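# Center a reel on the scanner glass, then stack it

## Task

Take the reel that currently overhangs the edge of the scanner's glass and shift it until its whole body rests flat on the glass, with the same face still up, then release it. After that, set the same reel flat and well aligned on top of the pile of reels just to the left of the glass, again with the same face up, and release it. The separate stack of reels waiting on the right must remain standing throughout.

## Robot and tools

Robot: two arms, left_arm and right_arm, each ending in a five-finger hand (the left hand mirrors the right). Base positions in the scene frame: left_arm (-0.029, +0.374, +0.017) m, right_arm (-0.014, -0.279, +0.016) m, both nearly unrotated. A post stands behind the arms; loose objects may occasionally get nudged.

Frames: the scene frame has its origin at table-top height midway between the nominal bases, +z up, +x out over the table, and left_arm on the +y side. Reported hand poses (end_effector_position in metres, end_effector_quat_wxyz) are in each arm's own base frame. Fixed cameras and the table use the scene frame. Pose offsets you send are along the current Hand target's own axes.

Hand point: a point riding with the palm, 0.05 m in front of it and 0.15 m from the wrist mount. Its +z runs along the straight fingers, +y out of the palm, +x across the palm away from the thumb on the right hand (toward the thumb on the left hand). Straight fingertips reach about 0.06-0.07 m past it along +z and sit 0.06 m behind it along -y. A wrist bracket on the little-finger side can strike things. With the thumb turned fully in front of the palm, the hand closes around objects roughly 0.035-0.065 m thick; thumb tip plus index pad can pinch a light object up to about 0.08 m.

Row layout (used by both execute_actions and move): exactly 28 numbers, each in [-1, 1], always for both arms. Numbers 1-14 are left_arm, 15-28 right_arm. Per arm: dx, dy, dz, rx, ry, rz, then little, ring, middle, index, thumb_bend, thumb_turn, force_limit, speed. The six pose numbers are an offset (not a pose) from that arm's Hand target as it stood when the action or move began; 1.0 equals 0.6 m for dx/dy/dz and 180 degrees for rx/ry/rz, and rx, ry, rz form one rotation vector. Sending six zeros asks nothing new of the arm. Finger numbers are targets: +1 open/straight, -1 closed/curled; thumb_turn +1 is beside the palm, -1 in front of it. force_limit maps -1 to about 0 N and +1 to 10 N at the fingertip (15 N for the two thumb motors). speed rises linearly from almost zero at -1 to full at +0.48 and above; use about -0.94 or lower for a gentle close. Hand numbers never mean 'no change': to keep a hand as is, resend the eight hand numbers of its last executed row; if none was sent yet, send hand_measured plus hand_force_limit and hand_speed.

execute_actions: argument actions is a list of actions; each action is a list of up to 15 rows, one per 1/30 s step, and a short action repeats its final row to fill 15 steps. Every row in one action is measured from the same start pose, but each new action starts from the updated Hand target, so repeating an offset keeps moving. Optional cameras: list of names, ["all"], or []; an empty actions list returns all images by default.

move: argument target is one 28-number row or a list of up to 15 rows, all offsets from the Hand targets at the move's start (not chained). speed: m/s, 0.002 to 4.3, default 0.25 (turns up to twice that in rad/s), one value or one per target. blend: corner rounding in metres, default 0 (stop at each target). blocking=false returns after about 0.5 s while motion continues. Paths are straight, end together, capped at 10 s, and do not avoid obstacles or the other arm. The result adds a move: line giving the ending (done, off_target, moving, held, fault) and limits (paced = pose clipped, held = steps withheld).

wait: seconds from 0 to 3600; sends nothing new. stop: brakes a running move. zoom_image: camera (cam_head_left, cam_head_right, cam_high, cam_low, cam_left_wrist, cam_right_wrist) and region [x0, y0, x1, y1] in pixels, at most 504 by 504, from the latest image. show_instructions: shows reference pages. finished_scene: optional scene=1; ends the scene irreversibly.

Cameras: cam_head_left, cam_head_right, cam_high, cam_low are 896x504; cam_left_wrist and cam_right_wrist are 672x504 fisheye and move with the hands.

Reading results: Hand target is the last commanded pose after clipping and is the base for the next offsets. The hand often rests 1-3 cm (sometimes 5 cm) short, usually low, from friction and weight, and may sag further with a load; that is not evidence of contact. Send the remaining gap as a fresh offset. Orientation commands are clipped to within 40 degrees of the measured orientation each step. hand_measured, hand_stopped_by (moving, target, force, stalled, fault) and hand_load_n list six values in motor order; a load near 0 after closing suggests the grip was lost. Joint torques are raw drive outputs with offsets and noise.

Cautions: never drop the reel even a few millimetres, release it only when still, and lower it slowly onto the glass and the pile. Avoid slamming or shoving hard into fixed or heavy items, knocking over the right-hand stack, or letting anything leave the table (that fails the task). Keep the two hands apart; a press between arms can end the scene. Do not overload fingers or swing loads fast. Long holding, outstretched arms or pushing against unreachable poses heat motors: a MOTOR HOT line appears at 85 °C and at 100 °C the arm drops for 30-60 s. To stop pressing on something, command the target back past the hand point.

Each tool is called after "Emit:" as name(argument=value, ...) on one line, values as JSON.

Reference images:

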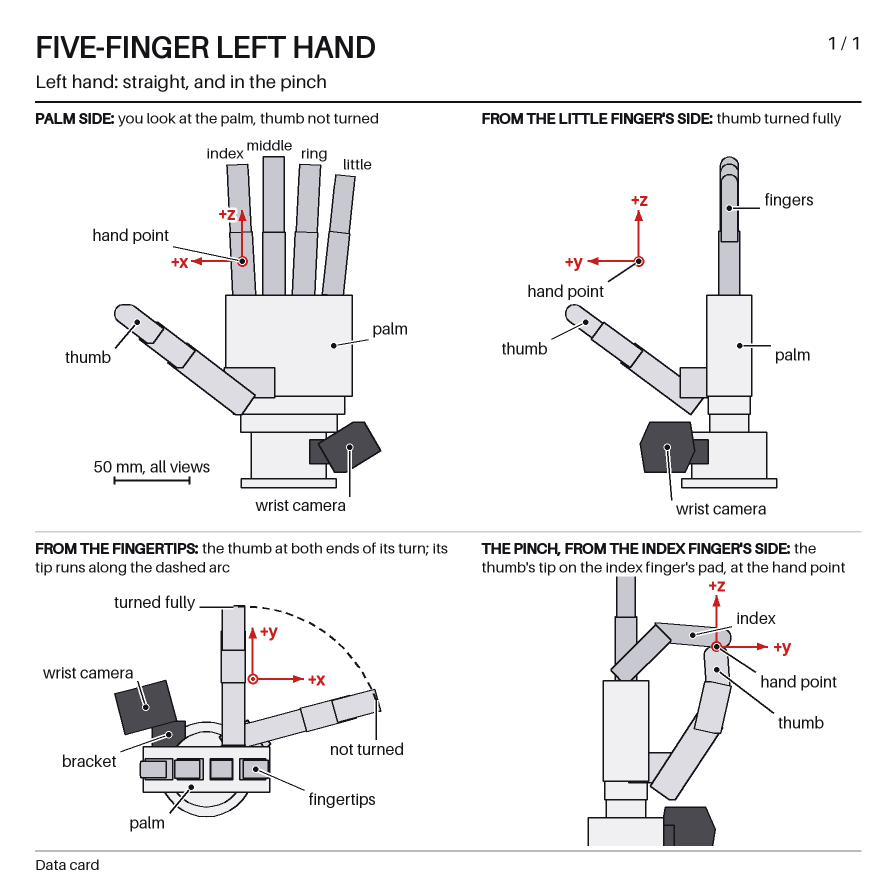

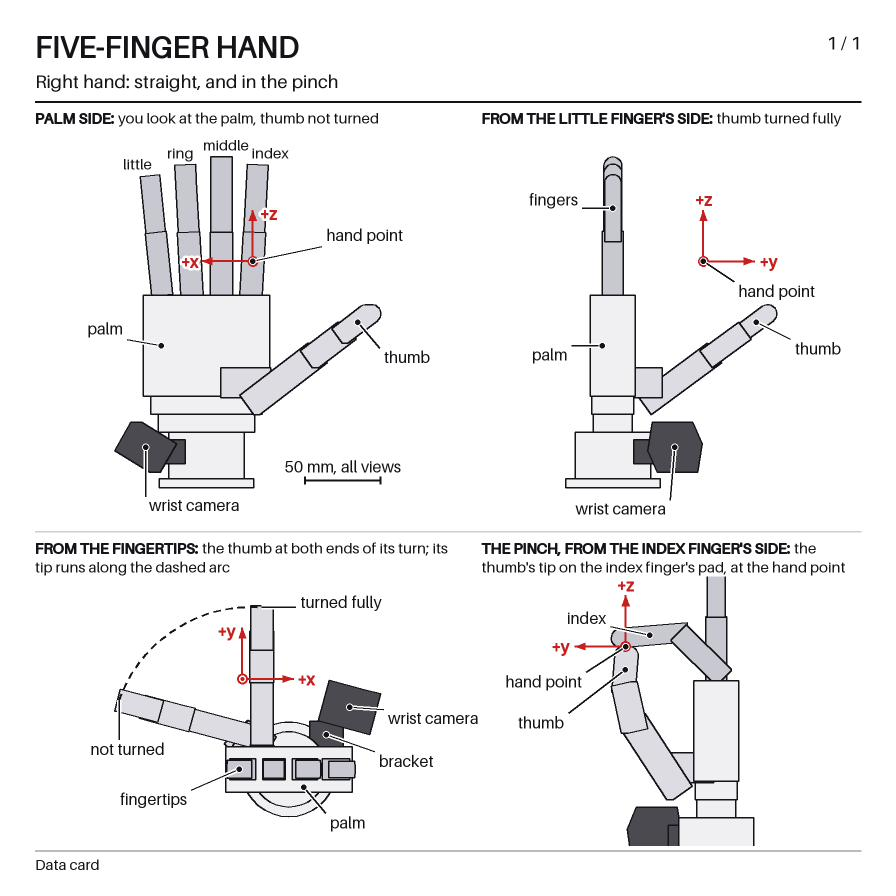

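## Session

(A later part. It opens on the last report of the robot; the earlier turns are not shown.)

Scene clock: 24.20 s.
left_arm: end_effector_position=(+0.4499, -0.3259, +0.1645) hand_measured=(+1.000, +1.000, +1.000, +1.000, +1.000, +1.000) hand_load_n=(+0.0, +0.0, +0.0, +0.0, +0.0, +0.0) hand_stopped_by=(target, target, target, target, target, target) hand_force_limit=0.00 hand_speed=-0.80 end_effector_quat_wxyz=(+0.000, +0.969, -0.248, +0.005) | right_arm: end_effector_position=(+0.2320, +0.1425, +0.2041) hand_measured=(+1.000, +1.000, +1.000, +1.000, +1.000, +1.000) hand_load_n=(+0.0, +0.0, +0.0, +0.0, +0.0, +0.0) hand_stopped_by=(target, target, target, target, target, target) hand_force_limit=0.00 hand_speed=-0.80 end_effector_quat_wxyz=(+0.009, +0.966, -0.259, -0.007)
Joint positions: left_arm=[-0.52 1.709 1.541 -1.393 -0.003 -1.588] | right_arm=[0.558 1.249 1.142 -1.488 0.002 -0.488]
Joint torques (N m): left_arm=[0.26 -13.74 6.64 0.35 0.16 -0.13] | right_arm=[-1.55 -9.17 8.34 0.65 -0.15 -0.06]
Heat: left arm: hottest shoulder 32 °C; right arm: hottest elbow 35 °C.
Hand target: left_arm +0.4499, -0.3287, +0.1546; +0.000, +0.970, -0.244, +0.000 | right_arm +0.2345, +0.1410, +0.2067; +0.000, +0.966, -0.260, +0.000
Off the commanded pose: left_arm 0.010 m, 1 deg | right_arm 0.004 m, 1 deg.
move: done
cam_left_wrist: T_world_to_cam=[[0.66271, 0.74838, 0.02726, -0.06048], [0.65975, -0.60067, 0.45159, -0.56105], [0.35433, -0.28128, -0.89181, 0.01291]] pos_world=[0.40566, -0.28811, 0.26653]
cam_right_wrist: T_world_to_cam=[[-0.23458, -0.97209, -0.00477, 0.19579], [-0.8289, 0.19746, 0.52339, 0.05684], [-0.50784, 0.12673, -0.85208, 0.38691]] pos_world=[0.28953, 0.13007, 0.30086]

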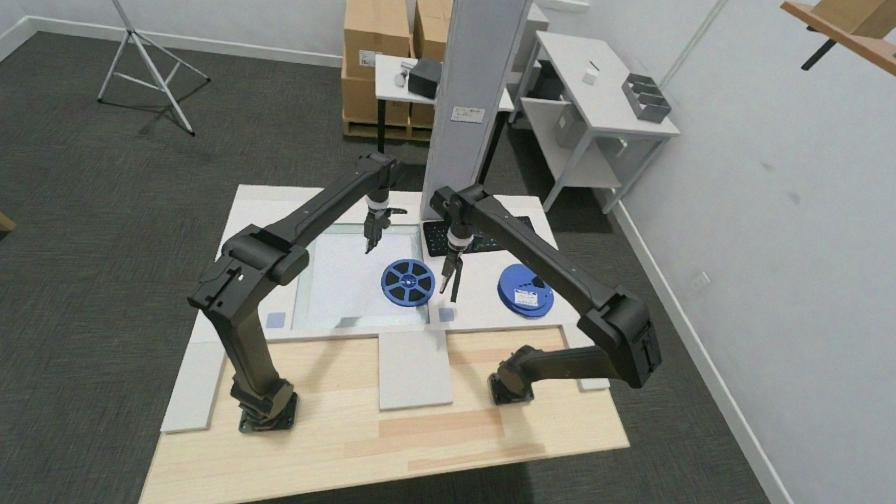

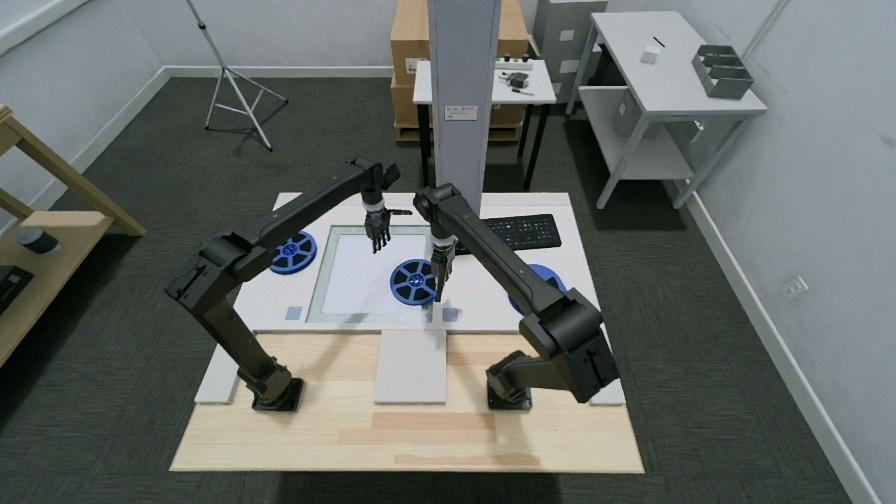

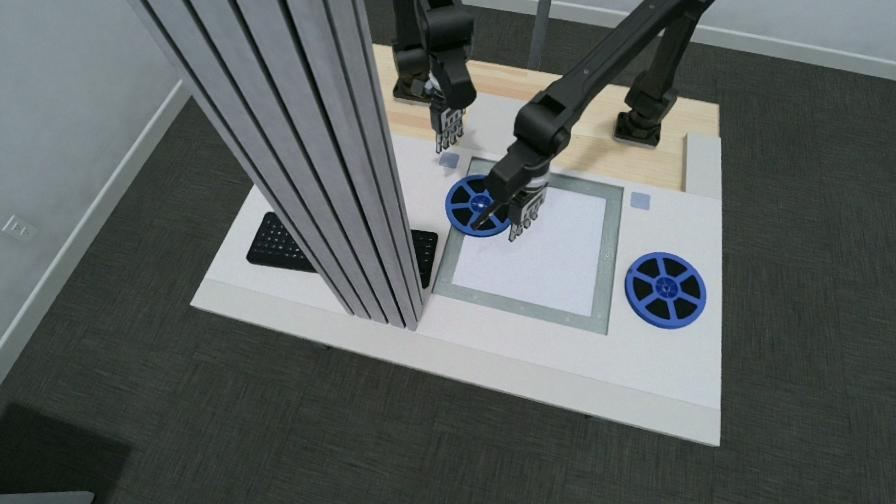

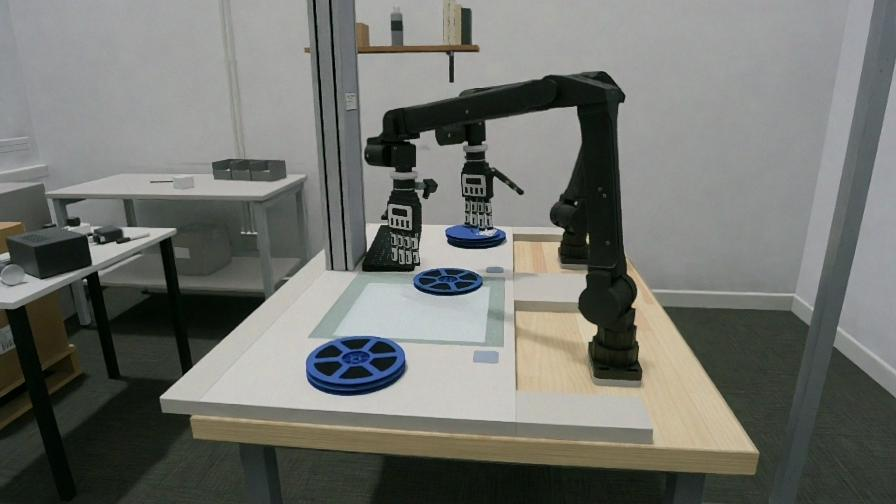

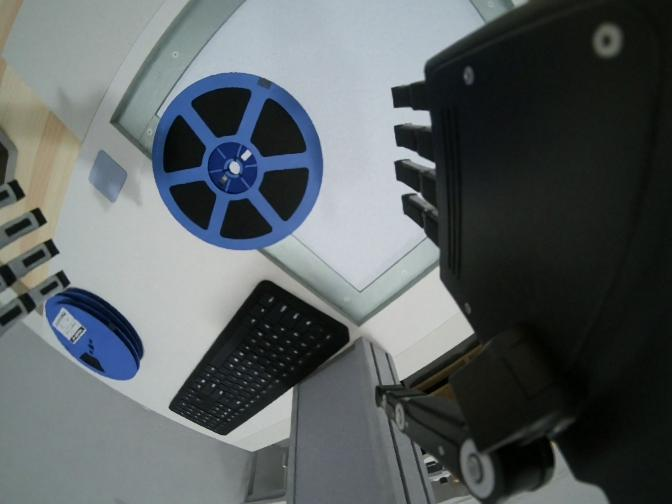

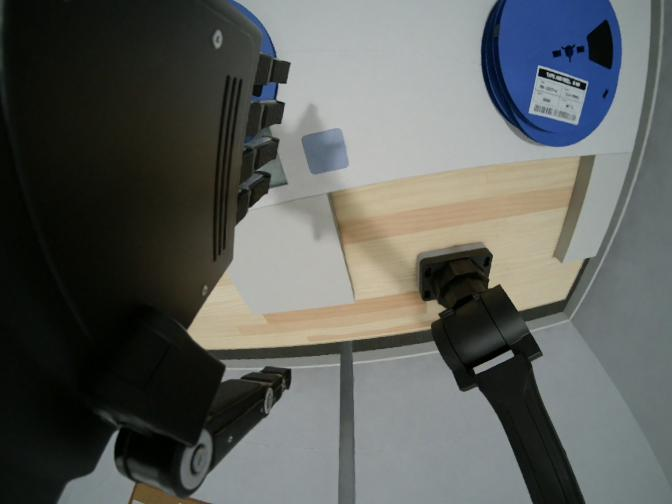

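Emit:
move(target=[-0.025,0,0.075,0,0,0,1,1,1,1,1,1,0,-0.8,0.0267,0.02,0.16,0,0,0,1,1,1,1,1,1,0,-0.8], speed=0.1, cameras=["all"])

Emit:
zoom_image(camera="cam_low", region=[370, 180, 530, 310])

Emit:
zoom_image(camera="cam_high", region=[410, 100, 570, 250])

Emit:
zoom_image(camera="cam_left_wrist", region=[0, 0, 450, 350])

Scene clock: 27.93 s.
left_arm: end_effector_position=(+0.4386, -0.3195, +0.1158) hand_measured=(+1.000, +1.000, +1.000, +1.000, +1.000, +1.000) hand_load_n=(+0.0, +0.0, +0.0, +0.0, +0.0, +0.0) hand_stopped_by=(target, target, target, target, target, target) hand_force_limit=0.00 hand_speed=-0.80 end_effector_quat_wxyz=(-0.001, +0.969, -0.248, +0.002) | right_arm: end_effector_position=(+0.2385, +0.1237, +0.1124) hand_measured=(+1.000, +1.000, +1.000, +1.000, +1.000, +1.000) hand_load_n=(+0.0, +0.0, +0.0, +0.0, +0.0, +0.0) hand_stopped_by=(target, target, target, target, target, target) hand_force_limit=0.00 hand_speed=-0.80 end_effector_quat_wxyz=(+0.003, +0.966, -0.259, -0.001)
Joint positions: left_arm=[-0.52 1.709 1.411 -1.269 -0.003 -1.589] | right_arm=[0.5 1.283 0.928 -1.222 0.002 -0.546]
Joint torques (N m): left_arm=[0.03 -14.04 6.19 0.27 0.16 -0.12] | right_arm=[-1.67 -7.53 7.98 0.66 -0.14 -0.06]
Heat: left arm: hottest shoulder 32 °C; right arm: hottest elbow 35 °C.
Hand target: left_arm +0.4368, -0.3217, +0.1097; +0.000, +0.970, -0.244, +0.000 | right_arm +0.2423, +0.1225, +0.1107; +0.000, +0.966, -0.260, +0.000
Off the commanded pose: left_arm 0.007 m, 1 deg | right_arm 0.004 m, 0 deg.
move: done
cam_left_wrist: T_world_to_cam=[[0.66199, 0.74905, 0.02611, -0.05593], [0.66264, -0.60119, 0.44663, -0.52861], [0.35024, -0.27836, -0.89434, -0.02161]] pos_world=[0.39487, -0.28192, 0.21823]
cam_right_wrist: T_world_to_cam=[[-0.23404, -0.97207, -0.0174, 0.17989], [-0.83656, 0.19223, 0.51304, 0.11755], [-0.49536, 0.13462, -0.85819, 0.31126]] pos_world=[0.29462, 0.11036, 0.20994]

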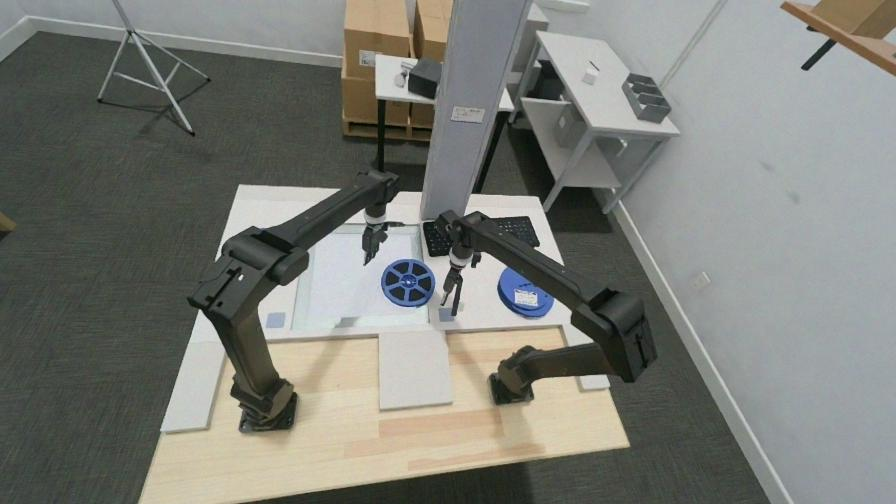

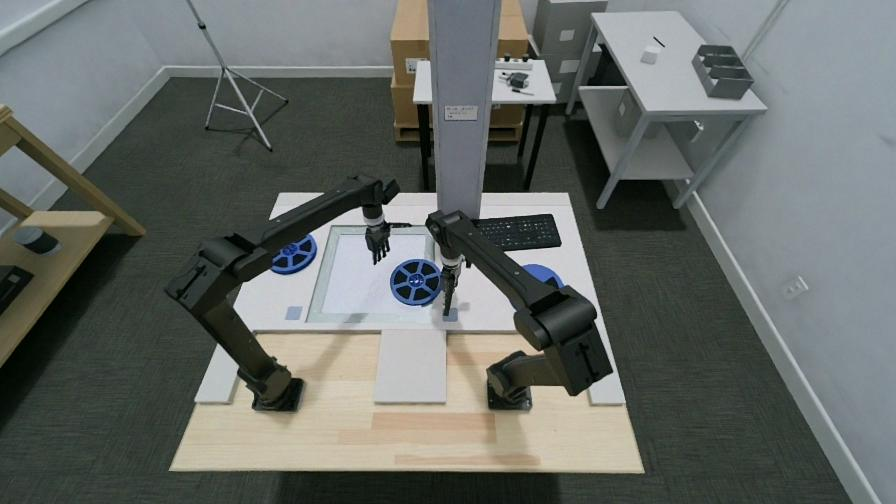

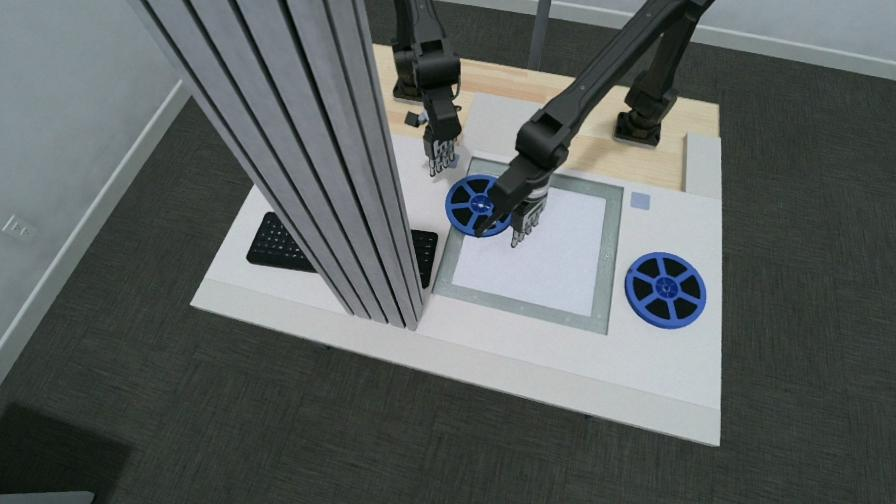

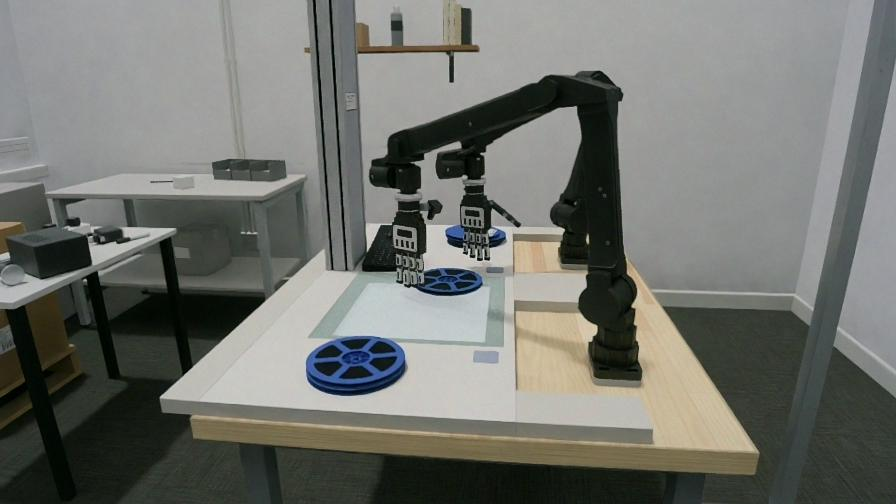

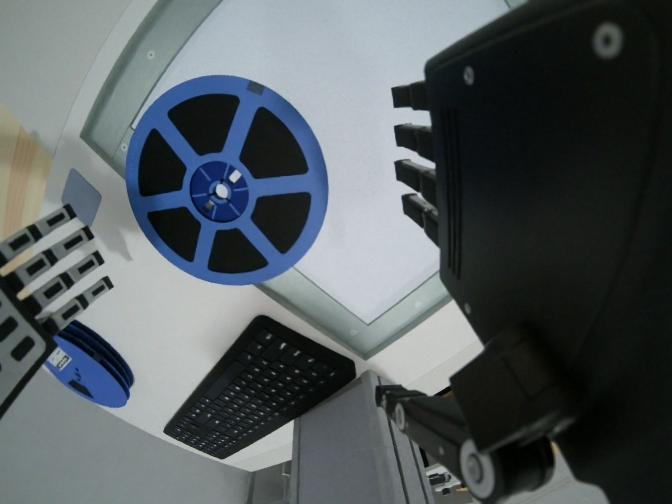

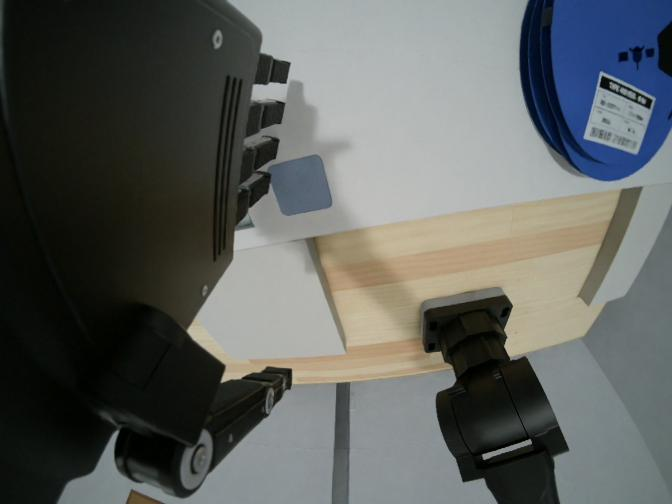

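Scaled by 3.150 from the camera's image (finer frame: 1280x720).

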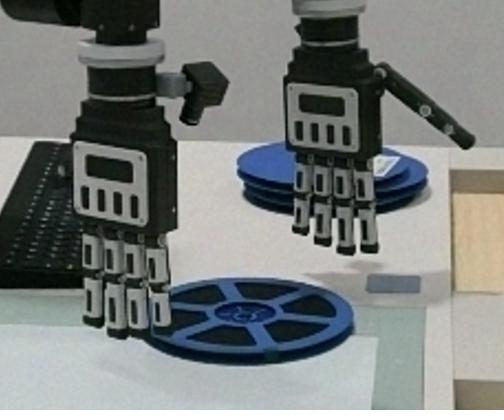

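Scaled by 3.150 from the camera's image (finer frame: 1280x720).

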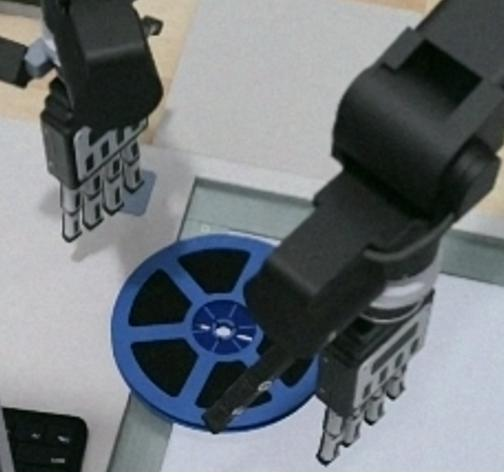

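Scaled by 1.120 from the camera's image (finer frame: 960x720).

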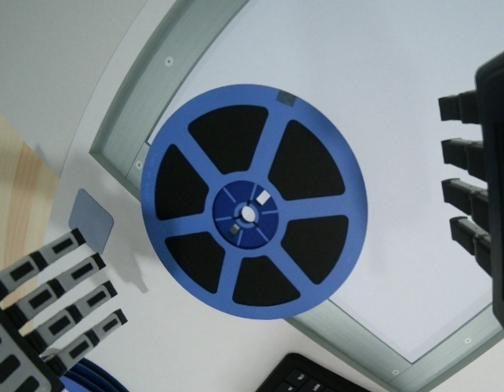

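Emit:
zoom_image(camera="cam_low", region=[390, 240, 490, 300])

Scaled by 5.040 from the camera's image (finer frame: 1280x720).

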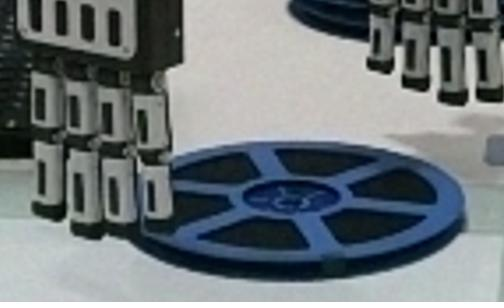

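Emit:
move(target=[0,0,0.017,0,0,0,1,1,1,1,1,1,0,-0.8,0,0.0,0.035,0,0,0,1,1,1,1,1,1,0,-0.8], speed=0.05, cameras=["cam_low","cam_left_wrist","cam_high"])

Emit:
zoom_image(camera="cam_low", region=[390, 230, 510, 300])

Emit:
zoom_image(camera="cam_high", region=[410, 120, 550, 260])

Scene clock: 31.23 s.
left_arm: end_effector_position=(+0.4389, -0.3196, +0.1100) hand_measured=(+1.000, +1.000, +1.000, +1.000, +1.000, +1.000) hand_load_n=(+0.0, +0.5, +0.0, +0.0, +0.0, +0.0) hand_stopped_by=(target, target, target, target, target, target) hand_force_limit=0.00 hand_speed=-0.80 end_effector_quat_wxyz=(+0.000, +0.969, -0.248, +0.006) | right_arm: end_effector_position=(+0.2389, +0.1240, +0.0919) hand_measured=(+1.000, +1.000, +1.000, +1.000, +1.000, +1.000) hand_load_n=(+0.0, +0.0, +0.0, +0.0, +0.0, +0.0) hand_stopped_by=(target, target, target, target, target, target) hand_force_limit=0.00 hand_speed=-0.80 end_effector_quat_wxyz=(+0.002, +0.966, -0.259, -0.001)
Joint positions: left_arm=[-0.52 1.709 1.394 -1.243 -0.003 -1.589] | right_arm=[0.5 1.305 0.891 -1.16 0.002 -0.547]
Joint torques (N m): left_arm=[0.09 -13.45 6.12 0.31 0.14 -0.11] | right_arm=[-1.61 -7.53 7.69 0.72 -0.15 -0.06]
Heat: left arm: hottest shoulder 32 °C; right arm: hottest elbow 35 °C.
Hand target: left_arm +0.4367, -0.3216, +0.0994; +0.000, +0.970, -0.244, +0.000 | right_arm +0.2423, +0.1226, +0.0897; +0.000, +0.966, -0.260, +0.000
Off the commanded pose: left_arm 0.011 m, 1 deg | right_arm 0.004 m, 0 deg.
move: off_target (left_arm)
cam_left_wrist: T_world_to_cam=[[0.66179, 0.74917, 0.02786, -0.05583], [0.65936, -0.59933, 0.45392, -0.52505], [0.35676, -0.28203, -0.8906, -0.03139]] pos_world=[0.39435, -0.28171, 0.21193]
Images, in order (width x height): cam_high 896x504, cam_low 896x504, cam_left_wrist 672x504.

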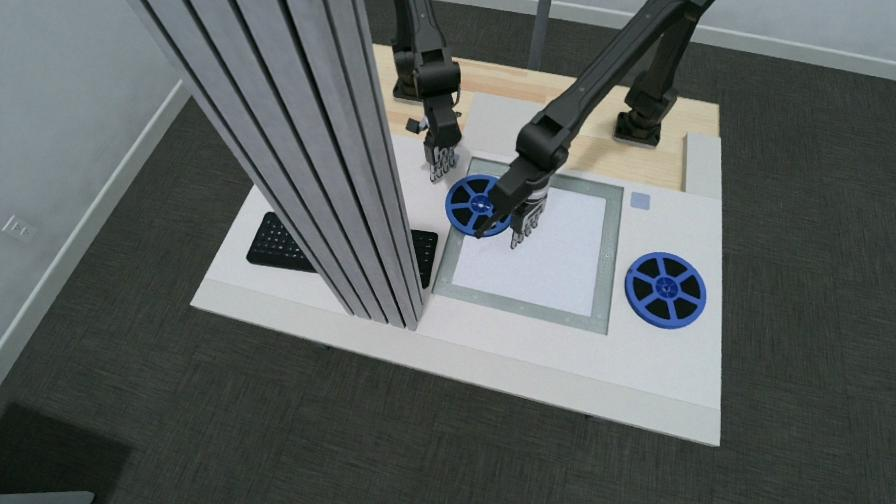

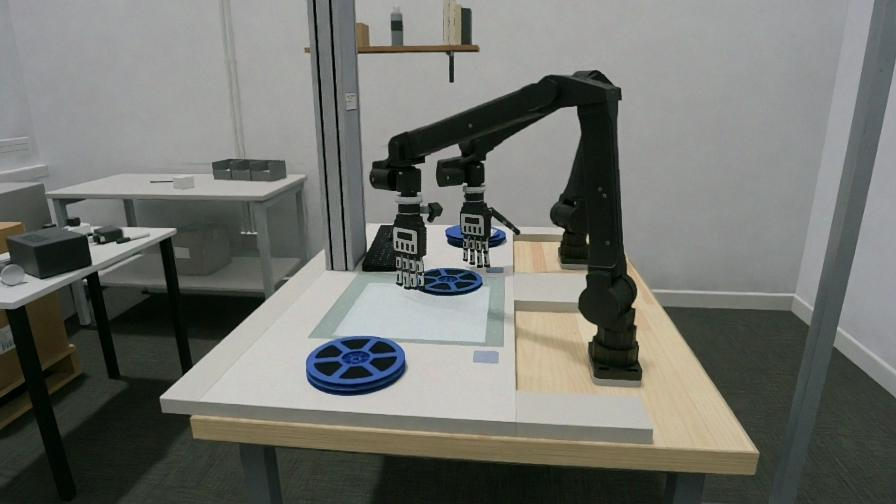

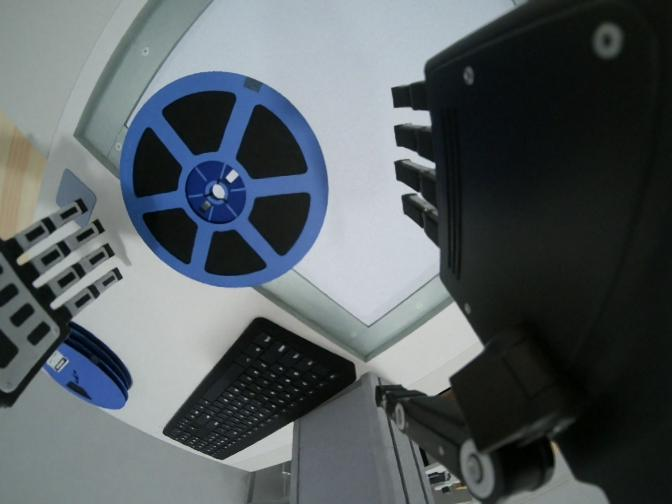

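Scaled by 4.200 from the camera's image (finer frame: 1280x720).

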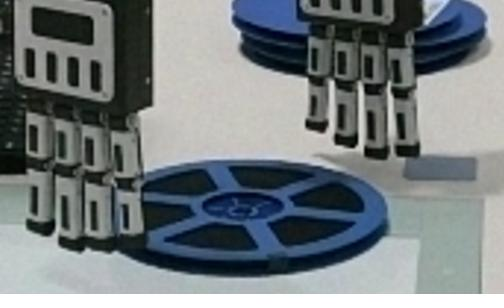

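Scaled by 3.600 from the camera's image (finer frame: 1280x720).

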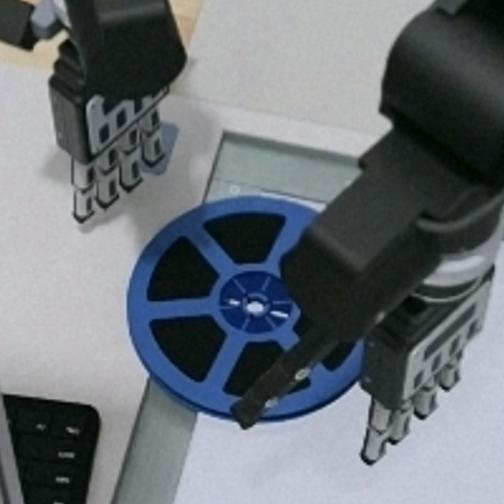

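Emit:
move(target=[0,0,0.015,0,0,0,1,1,1,1,1,1,0,-0.8,0,0.0,0.02,0,0,0,1,1,1,1,1,1,0,-0.8], speed=0.05, cameras=["cam_low","cam_left_wrist","cam_high"])

Emit:
zoom_image(camera="cam_low", region=[390, 230, 510, 300])

Emit:
zoom_image(camera="cam_high", region=[410, 120, 550, 260])

Scene clock: 32.17 s.
left_arm: end_effector_position=(+0.4390, -0.3197, +0.1035) hand_measured=(+1.000, +1.000, +1.000, +1.000, +1.000, +1.000) hand_load_n=(+0.0, +0.0, +0.0, +0.0, +0.0, +0.0) hand_stopped_by=(target, target, target, target, target, target) hand_force_limit=0.00 hand_speed=-0.80 end_effector_quat_wxyz=(+0.001, +0.969, -0.248, +0.009) | right_arm: end_effector_position=(+0.2405, +0.1249, +0.0843) hand_measured=(+1.000, +1.000, +1.000, +1.000, +1.000, +1.000) hand_load_n=(+0.0, +0.0, -1.0, +0.0, +0.0, +0.0) hand_stopped_by=(target, target, target, target, target, target) hand_force_limit=0.00 hand_speed=-0.80 end_effector_quat_wxyz=(-0.001, +0.966, -0.259, +0.002)
Joint positions: left_arm=[-0.52 1.712 1.379 -1.221 -0.003 -1.589] | right_arm=[0.5 1.313 0.877 -1.13 0.001 -0.547]
Joint torques (N m): left_arm=[-0.09 -13.04 6.16 0.35 0.14 -0.12] | right_arm=[-1.61 -7.12 7.06 0.9 -0.13 -0.06]
Heat: left arm: hottest shoulder 32 °C; right arm: hottest elbow 35 °C.
Hand target: left_arm +0.4368, -0.3217, +0.0906; +0.000, +0.970, -0.244, +0.000 | right_arm +0.2422, +0.1226, +0.0777; +0.000, +0.966, -0.260, +0.000
Off the commanded pose: left_arm 0.013 m, 1 deg | right_arm 0.007 m, 0 deg.
move: off_target (left_arm)
cam_left_wrist: T_world_to_cam=[[0.66169, 0.74923, 0.02872, -0.05572], [0.65757, -0.5983, 0.45787, -0.52145], [0.36023, -0.28408, -0.88856, -0.03964]] pos_world=[0.39404, -0.2815, 0.20513]
Images, in order (width x height): cam_high 896x504, cam_low 896x504, cam_left_wrist 672x504.

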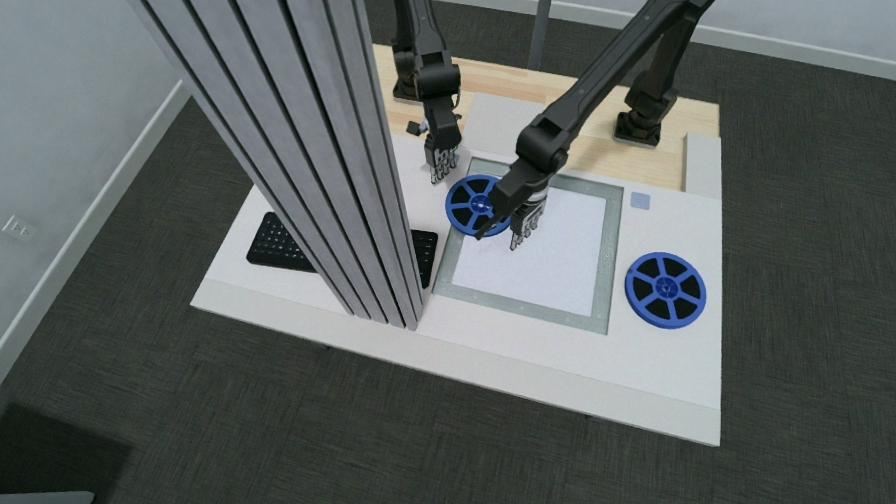

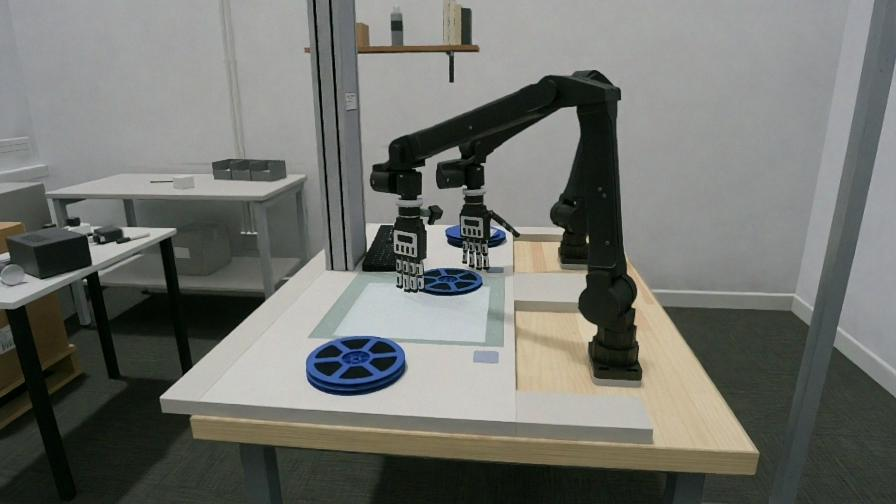

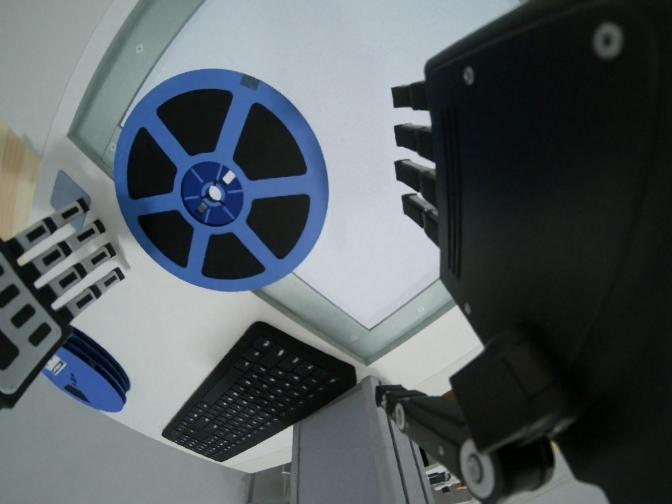

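Scaled by 4.200 from the camera's image (finer frame: 1280x720).

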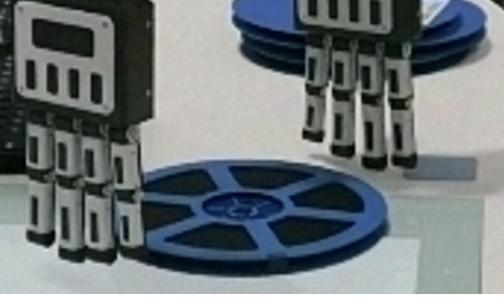

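Scaled by 3.600 from the camera's image (finer frame: 1280x720).

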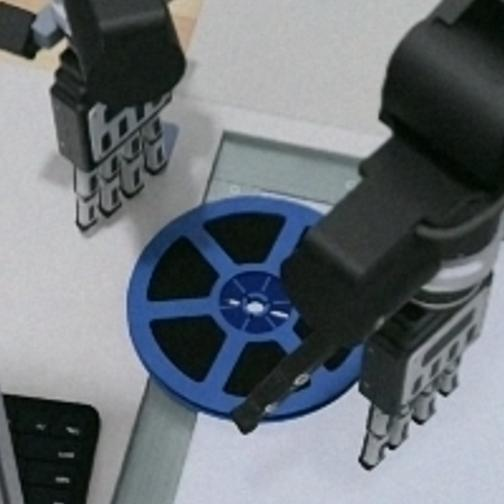

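Emit:
move(target=[0,0,0.013,0,0,0,1,1,1,1,1,1,0,-0.8,0,0.0,0.013,0,0,0,1,1,1,1,1,1,0,-0.8], speed=0.05, cameras=["cam_low","cam_left_wrist","cam_high"])

Emit:
zoom_image(camera="cam_low", region=[390, 230, 510, 300])

Emit:
zoom_image(camera="cam_high", region=[410, 120, 550, 260])

Scene clock: 33.63 s.
left_arm: end_effector_position=(+0.4388, -0.3196, +0.0947) hand_measured=(+1.000, +1.000, +1.000, +1.000, +1.000, +1.000) hand_load_n=(+0.0, +0.0, +0.0, +0.0, +0.5, +0.0) hand_stopped_by=(target, target, target, target, target, target) hand_force_limit=0.00 hand_speed=-0.80 end_effector_quat_wxyz=(+0.001, +0.969, -0.248, +0.007) | right_arm: end_effector_position=(+0.2411, +0.1254, +0.0836) hand_measured=(+1.000, +1.000, +1.000, +1.000, +1.000, +1.000) hand_load_n=(+0.0, +0.0, -3.5, +0.0, +0.0, +0.0) hand_stopped_by=(target, target, target, target, target, target) hand_force_limit=0.00 hand_speed=-0.80 end_effector_quat_wxyz=(-0.003, +0.966, -0.259, +0.003)
Joint positions: left_arm=[-0.52 1.72 1.366 -1.202 -0.003 -1.589] | right_arm=[0.5 1.313 0.876 -1.126 0 -0.548]
Joint velocities: left_arm=[within noise] | right_arm=[0.005 -0.015 0.007 0.007 -0.022 0.168]
Joint torques (N m): left_arm=[-0.03 -13.27 6.2 0.28 0.15 -0.12] | right_arm=[-1.55 -6.36 6.16 1.55 -0.09 -0.06]
Heat: left arm: hottest shoulder 32 °C; right arm: hottest elbow 35 °C.
Hand target: left_arm +0.4367, -0.3216, +0.0826; +0.000, +0.970, -0.244, +0.000 | right_arm +0.2423, +0.1226, +0.0700; +0.000, +0.966, -0.260, +0.000
Off the commanded pose: left_arm 0.012 m, 1 deg | right_arm 0.014 m, 1 deg.
move: off_target (left_arm, right_arm)
cam_left_wrist: T_world_to_cam=[[0.6617, 0.74924, 0.02826, -0.05544], [0.65851, -0.59876, 0.4559, -0.51766], [0.3585, -0.28306, -0.88958, -0.04624]] pos_world=[0.39415, -0.2815, 0.19643]
Images, in order (width x height): cam_high 896x504, cam_low 896x504, cam_left_wrist 672x504.

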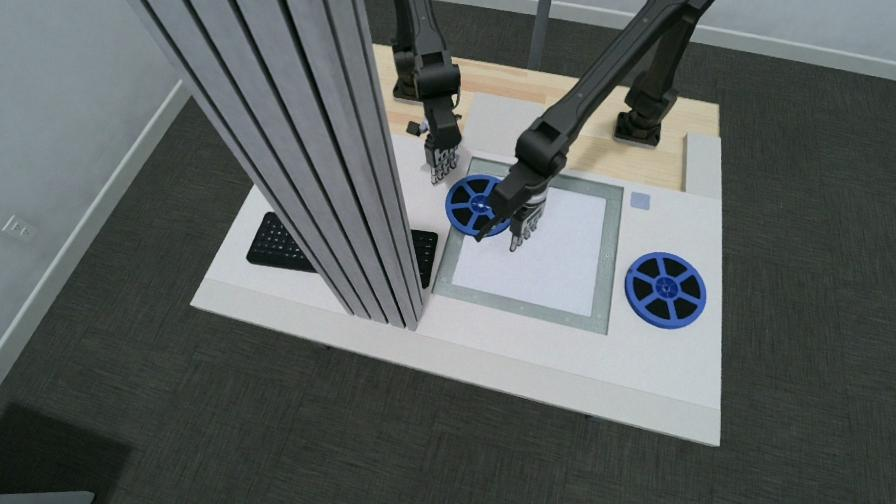

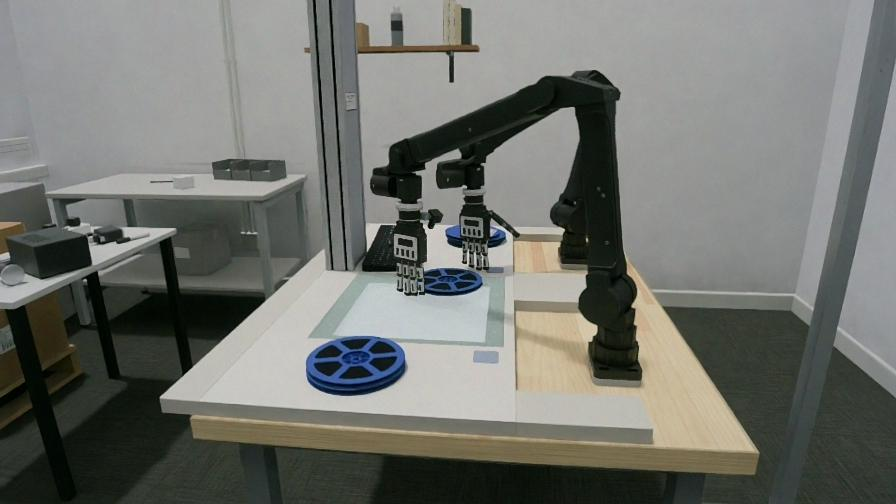

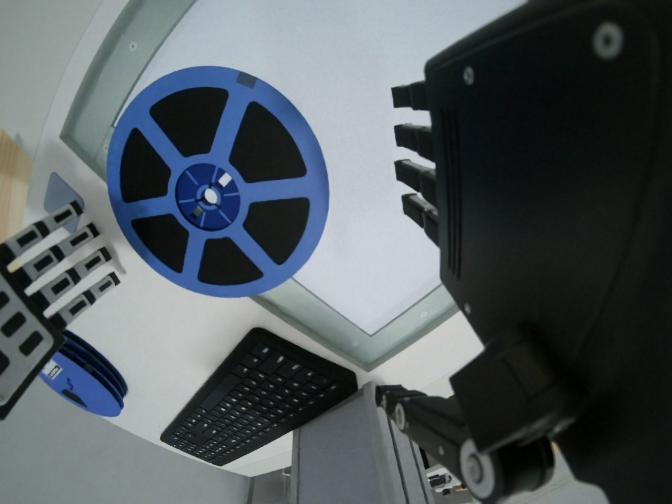

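Scaled by 4.200 from the camera's image (finer frame: 1280x720).

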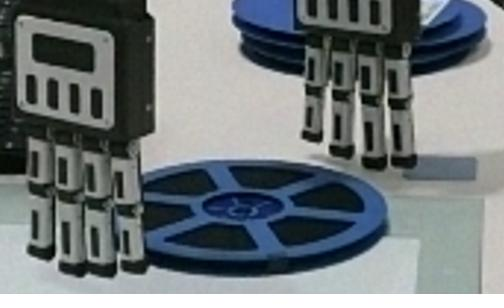

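Scaled by 3.600 from the camera's image (finer frame: 1280x720).

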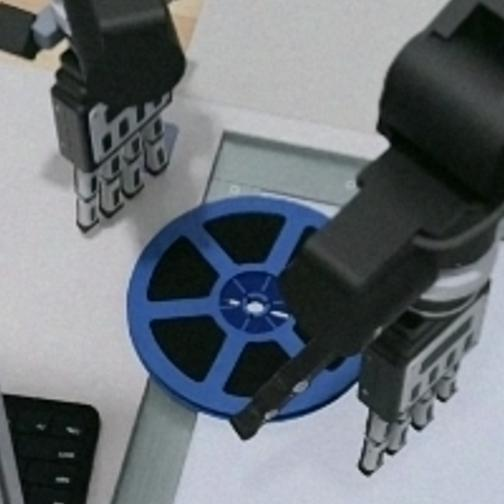

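Emit:
move(target=[0,0,0.013,0,0,0,1,1,1,1,1,1,0,-0.8,0,0.0,-0.03,0,0,0,1,1,1,1,1,1,0,-0.8], speed=0.05)

Emit:
move(target=[0,0,0.01,0,0,0,1,1,1,1,1,1,0,-0.8,0,0.0,0,0,0,0,1,1,1,1,1,1,0,-0.8], speed=0.05)

Scene clock: 36.03 s.
left_arm: end_effector_position=(+0.4389, -0.3197, +0.0873) hand_measured=(+1.000, +1.000, +1.000, +1.000, +1.000, +1.000) hand_load_n=(+0.0, +0.0, +0.0, +0.0, +0.0, +0.0) hand_stopped_by=(target, target, target, target, target, target) hand_force_limit=0.00 hand_speed=-0.80 end_effector_quat_wxyz=(+0.001, +0.969, -0.248, +0.008) | right_arm: end_effector_position=(+0.2390, +0.1240, +0.0846) hand_measured=(+1.000, +1.000, +1.000, +1.000, +1.000, +1.000) hand_load_n=(+0.0, +0.0, +0.0, -0.5, +0.0, +0.0) hand_stopped_by=(target, target, target, target, target, target) hand_force_limit=0.00 hand_speed=-0.80 end_effector_quat_wxyz=(+0.000, +0.966, -0.259, +0.000)
Joint positions: left_arm=[-0.52 1.727 1.355 -1.183 -0.003 -1.589] | right_arm=[0.499 1.311 0.876 -1.135 0 -0.548]
Joint torques (N m): left_arm=[0.15 -13.22 6.05 0.28 0.15 -0.11] | right_arm=[-1.55 -7.94 8.58 0.01 -0.09 -0.05]
Heat: left arm: hottest shoulder 32 °C; right arm: hottest elbow 35 °C.
Hand target: left_arm +0.4366, -0.3216, +0.0748; +0.000, +0.970, -0.244, +0.000 | right_arm +0.2423, +0.1226, +0.0880; +0.000, +0.966, -0.260, +0.000
Off the commanded pose: left_arm 0.013 m, 1 deg | right_arm 0.005 m, 0 deg.
move: off_target (left_arm)

Scene clock: 36.53 s.
left_arm: end_effector_position=(+0.4397, -0.3201, +0.0869) hand_measured=(+1.000, +1.000, +1.000, +1.000, +1.000, +1.000) hand_load_n=(+0.0, +0.0, +0.0, +0.0, +0.0, +0.0) hand_stopped_by=(target, target, target, target, target, target) hand_force_limit=0.00 hand_speed=-0.80 end_effector_quat_wxyz=(+0.001, +0.969, -0.248, +0.010) | right_arm: end_effector_position=(+0.2390, +0.1240, +0.0846) hand_measured=(+1.000, +1.000, +1.000, +1.000, +1.000, +1.000) hand_load_n=(+0.0, +0.0, +0.0, +0.0, +0.0, +0.0) hand_stopped_by=(target, target, target, target, target, target) hand_force_limit=0.00 hand_speed=-0.80 end_effector_quat_wxyz=(+0.000, +0.966, -0.259, +0.000)
Joint positions: left_arm=[-0.52 1.727 1.353 -1.178 -0.003 -1.589] | right_arm=[0.499 1.311 0.876 -1.135 0 -0.548]
Joint torques (N m): left_arm=[0.03 -13.1 5.56 0.65 0.15 -0.12] | right_arm=[-1.44 -7.82 8.58 0.02 -0.09 -0.06]
Heat: left arm: hottest shoulder 32 °C; right arm: hottest elbow 35 °C.
Hand target: left_arm +0.4367, -0.3216, +0.0689; +0.000, +0.970, -0.244, +0.000 | right_arm +0.2423, +0.1226, +0.0880; +0.000, +0.966, -0.260, +0.000
Off the commanded pose: left_arm 0.018 m, 1 deg | right_arm 0.005 m, 0 deg.
move: off_target (left_arm)


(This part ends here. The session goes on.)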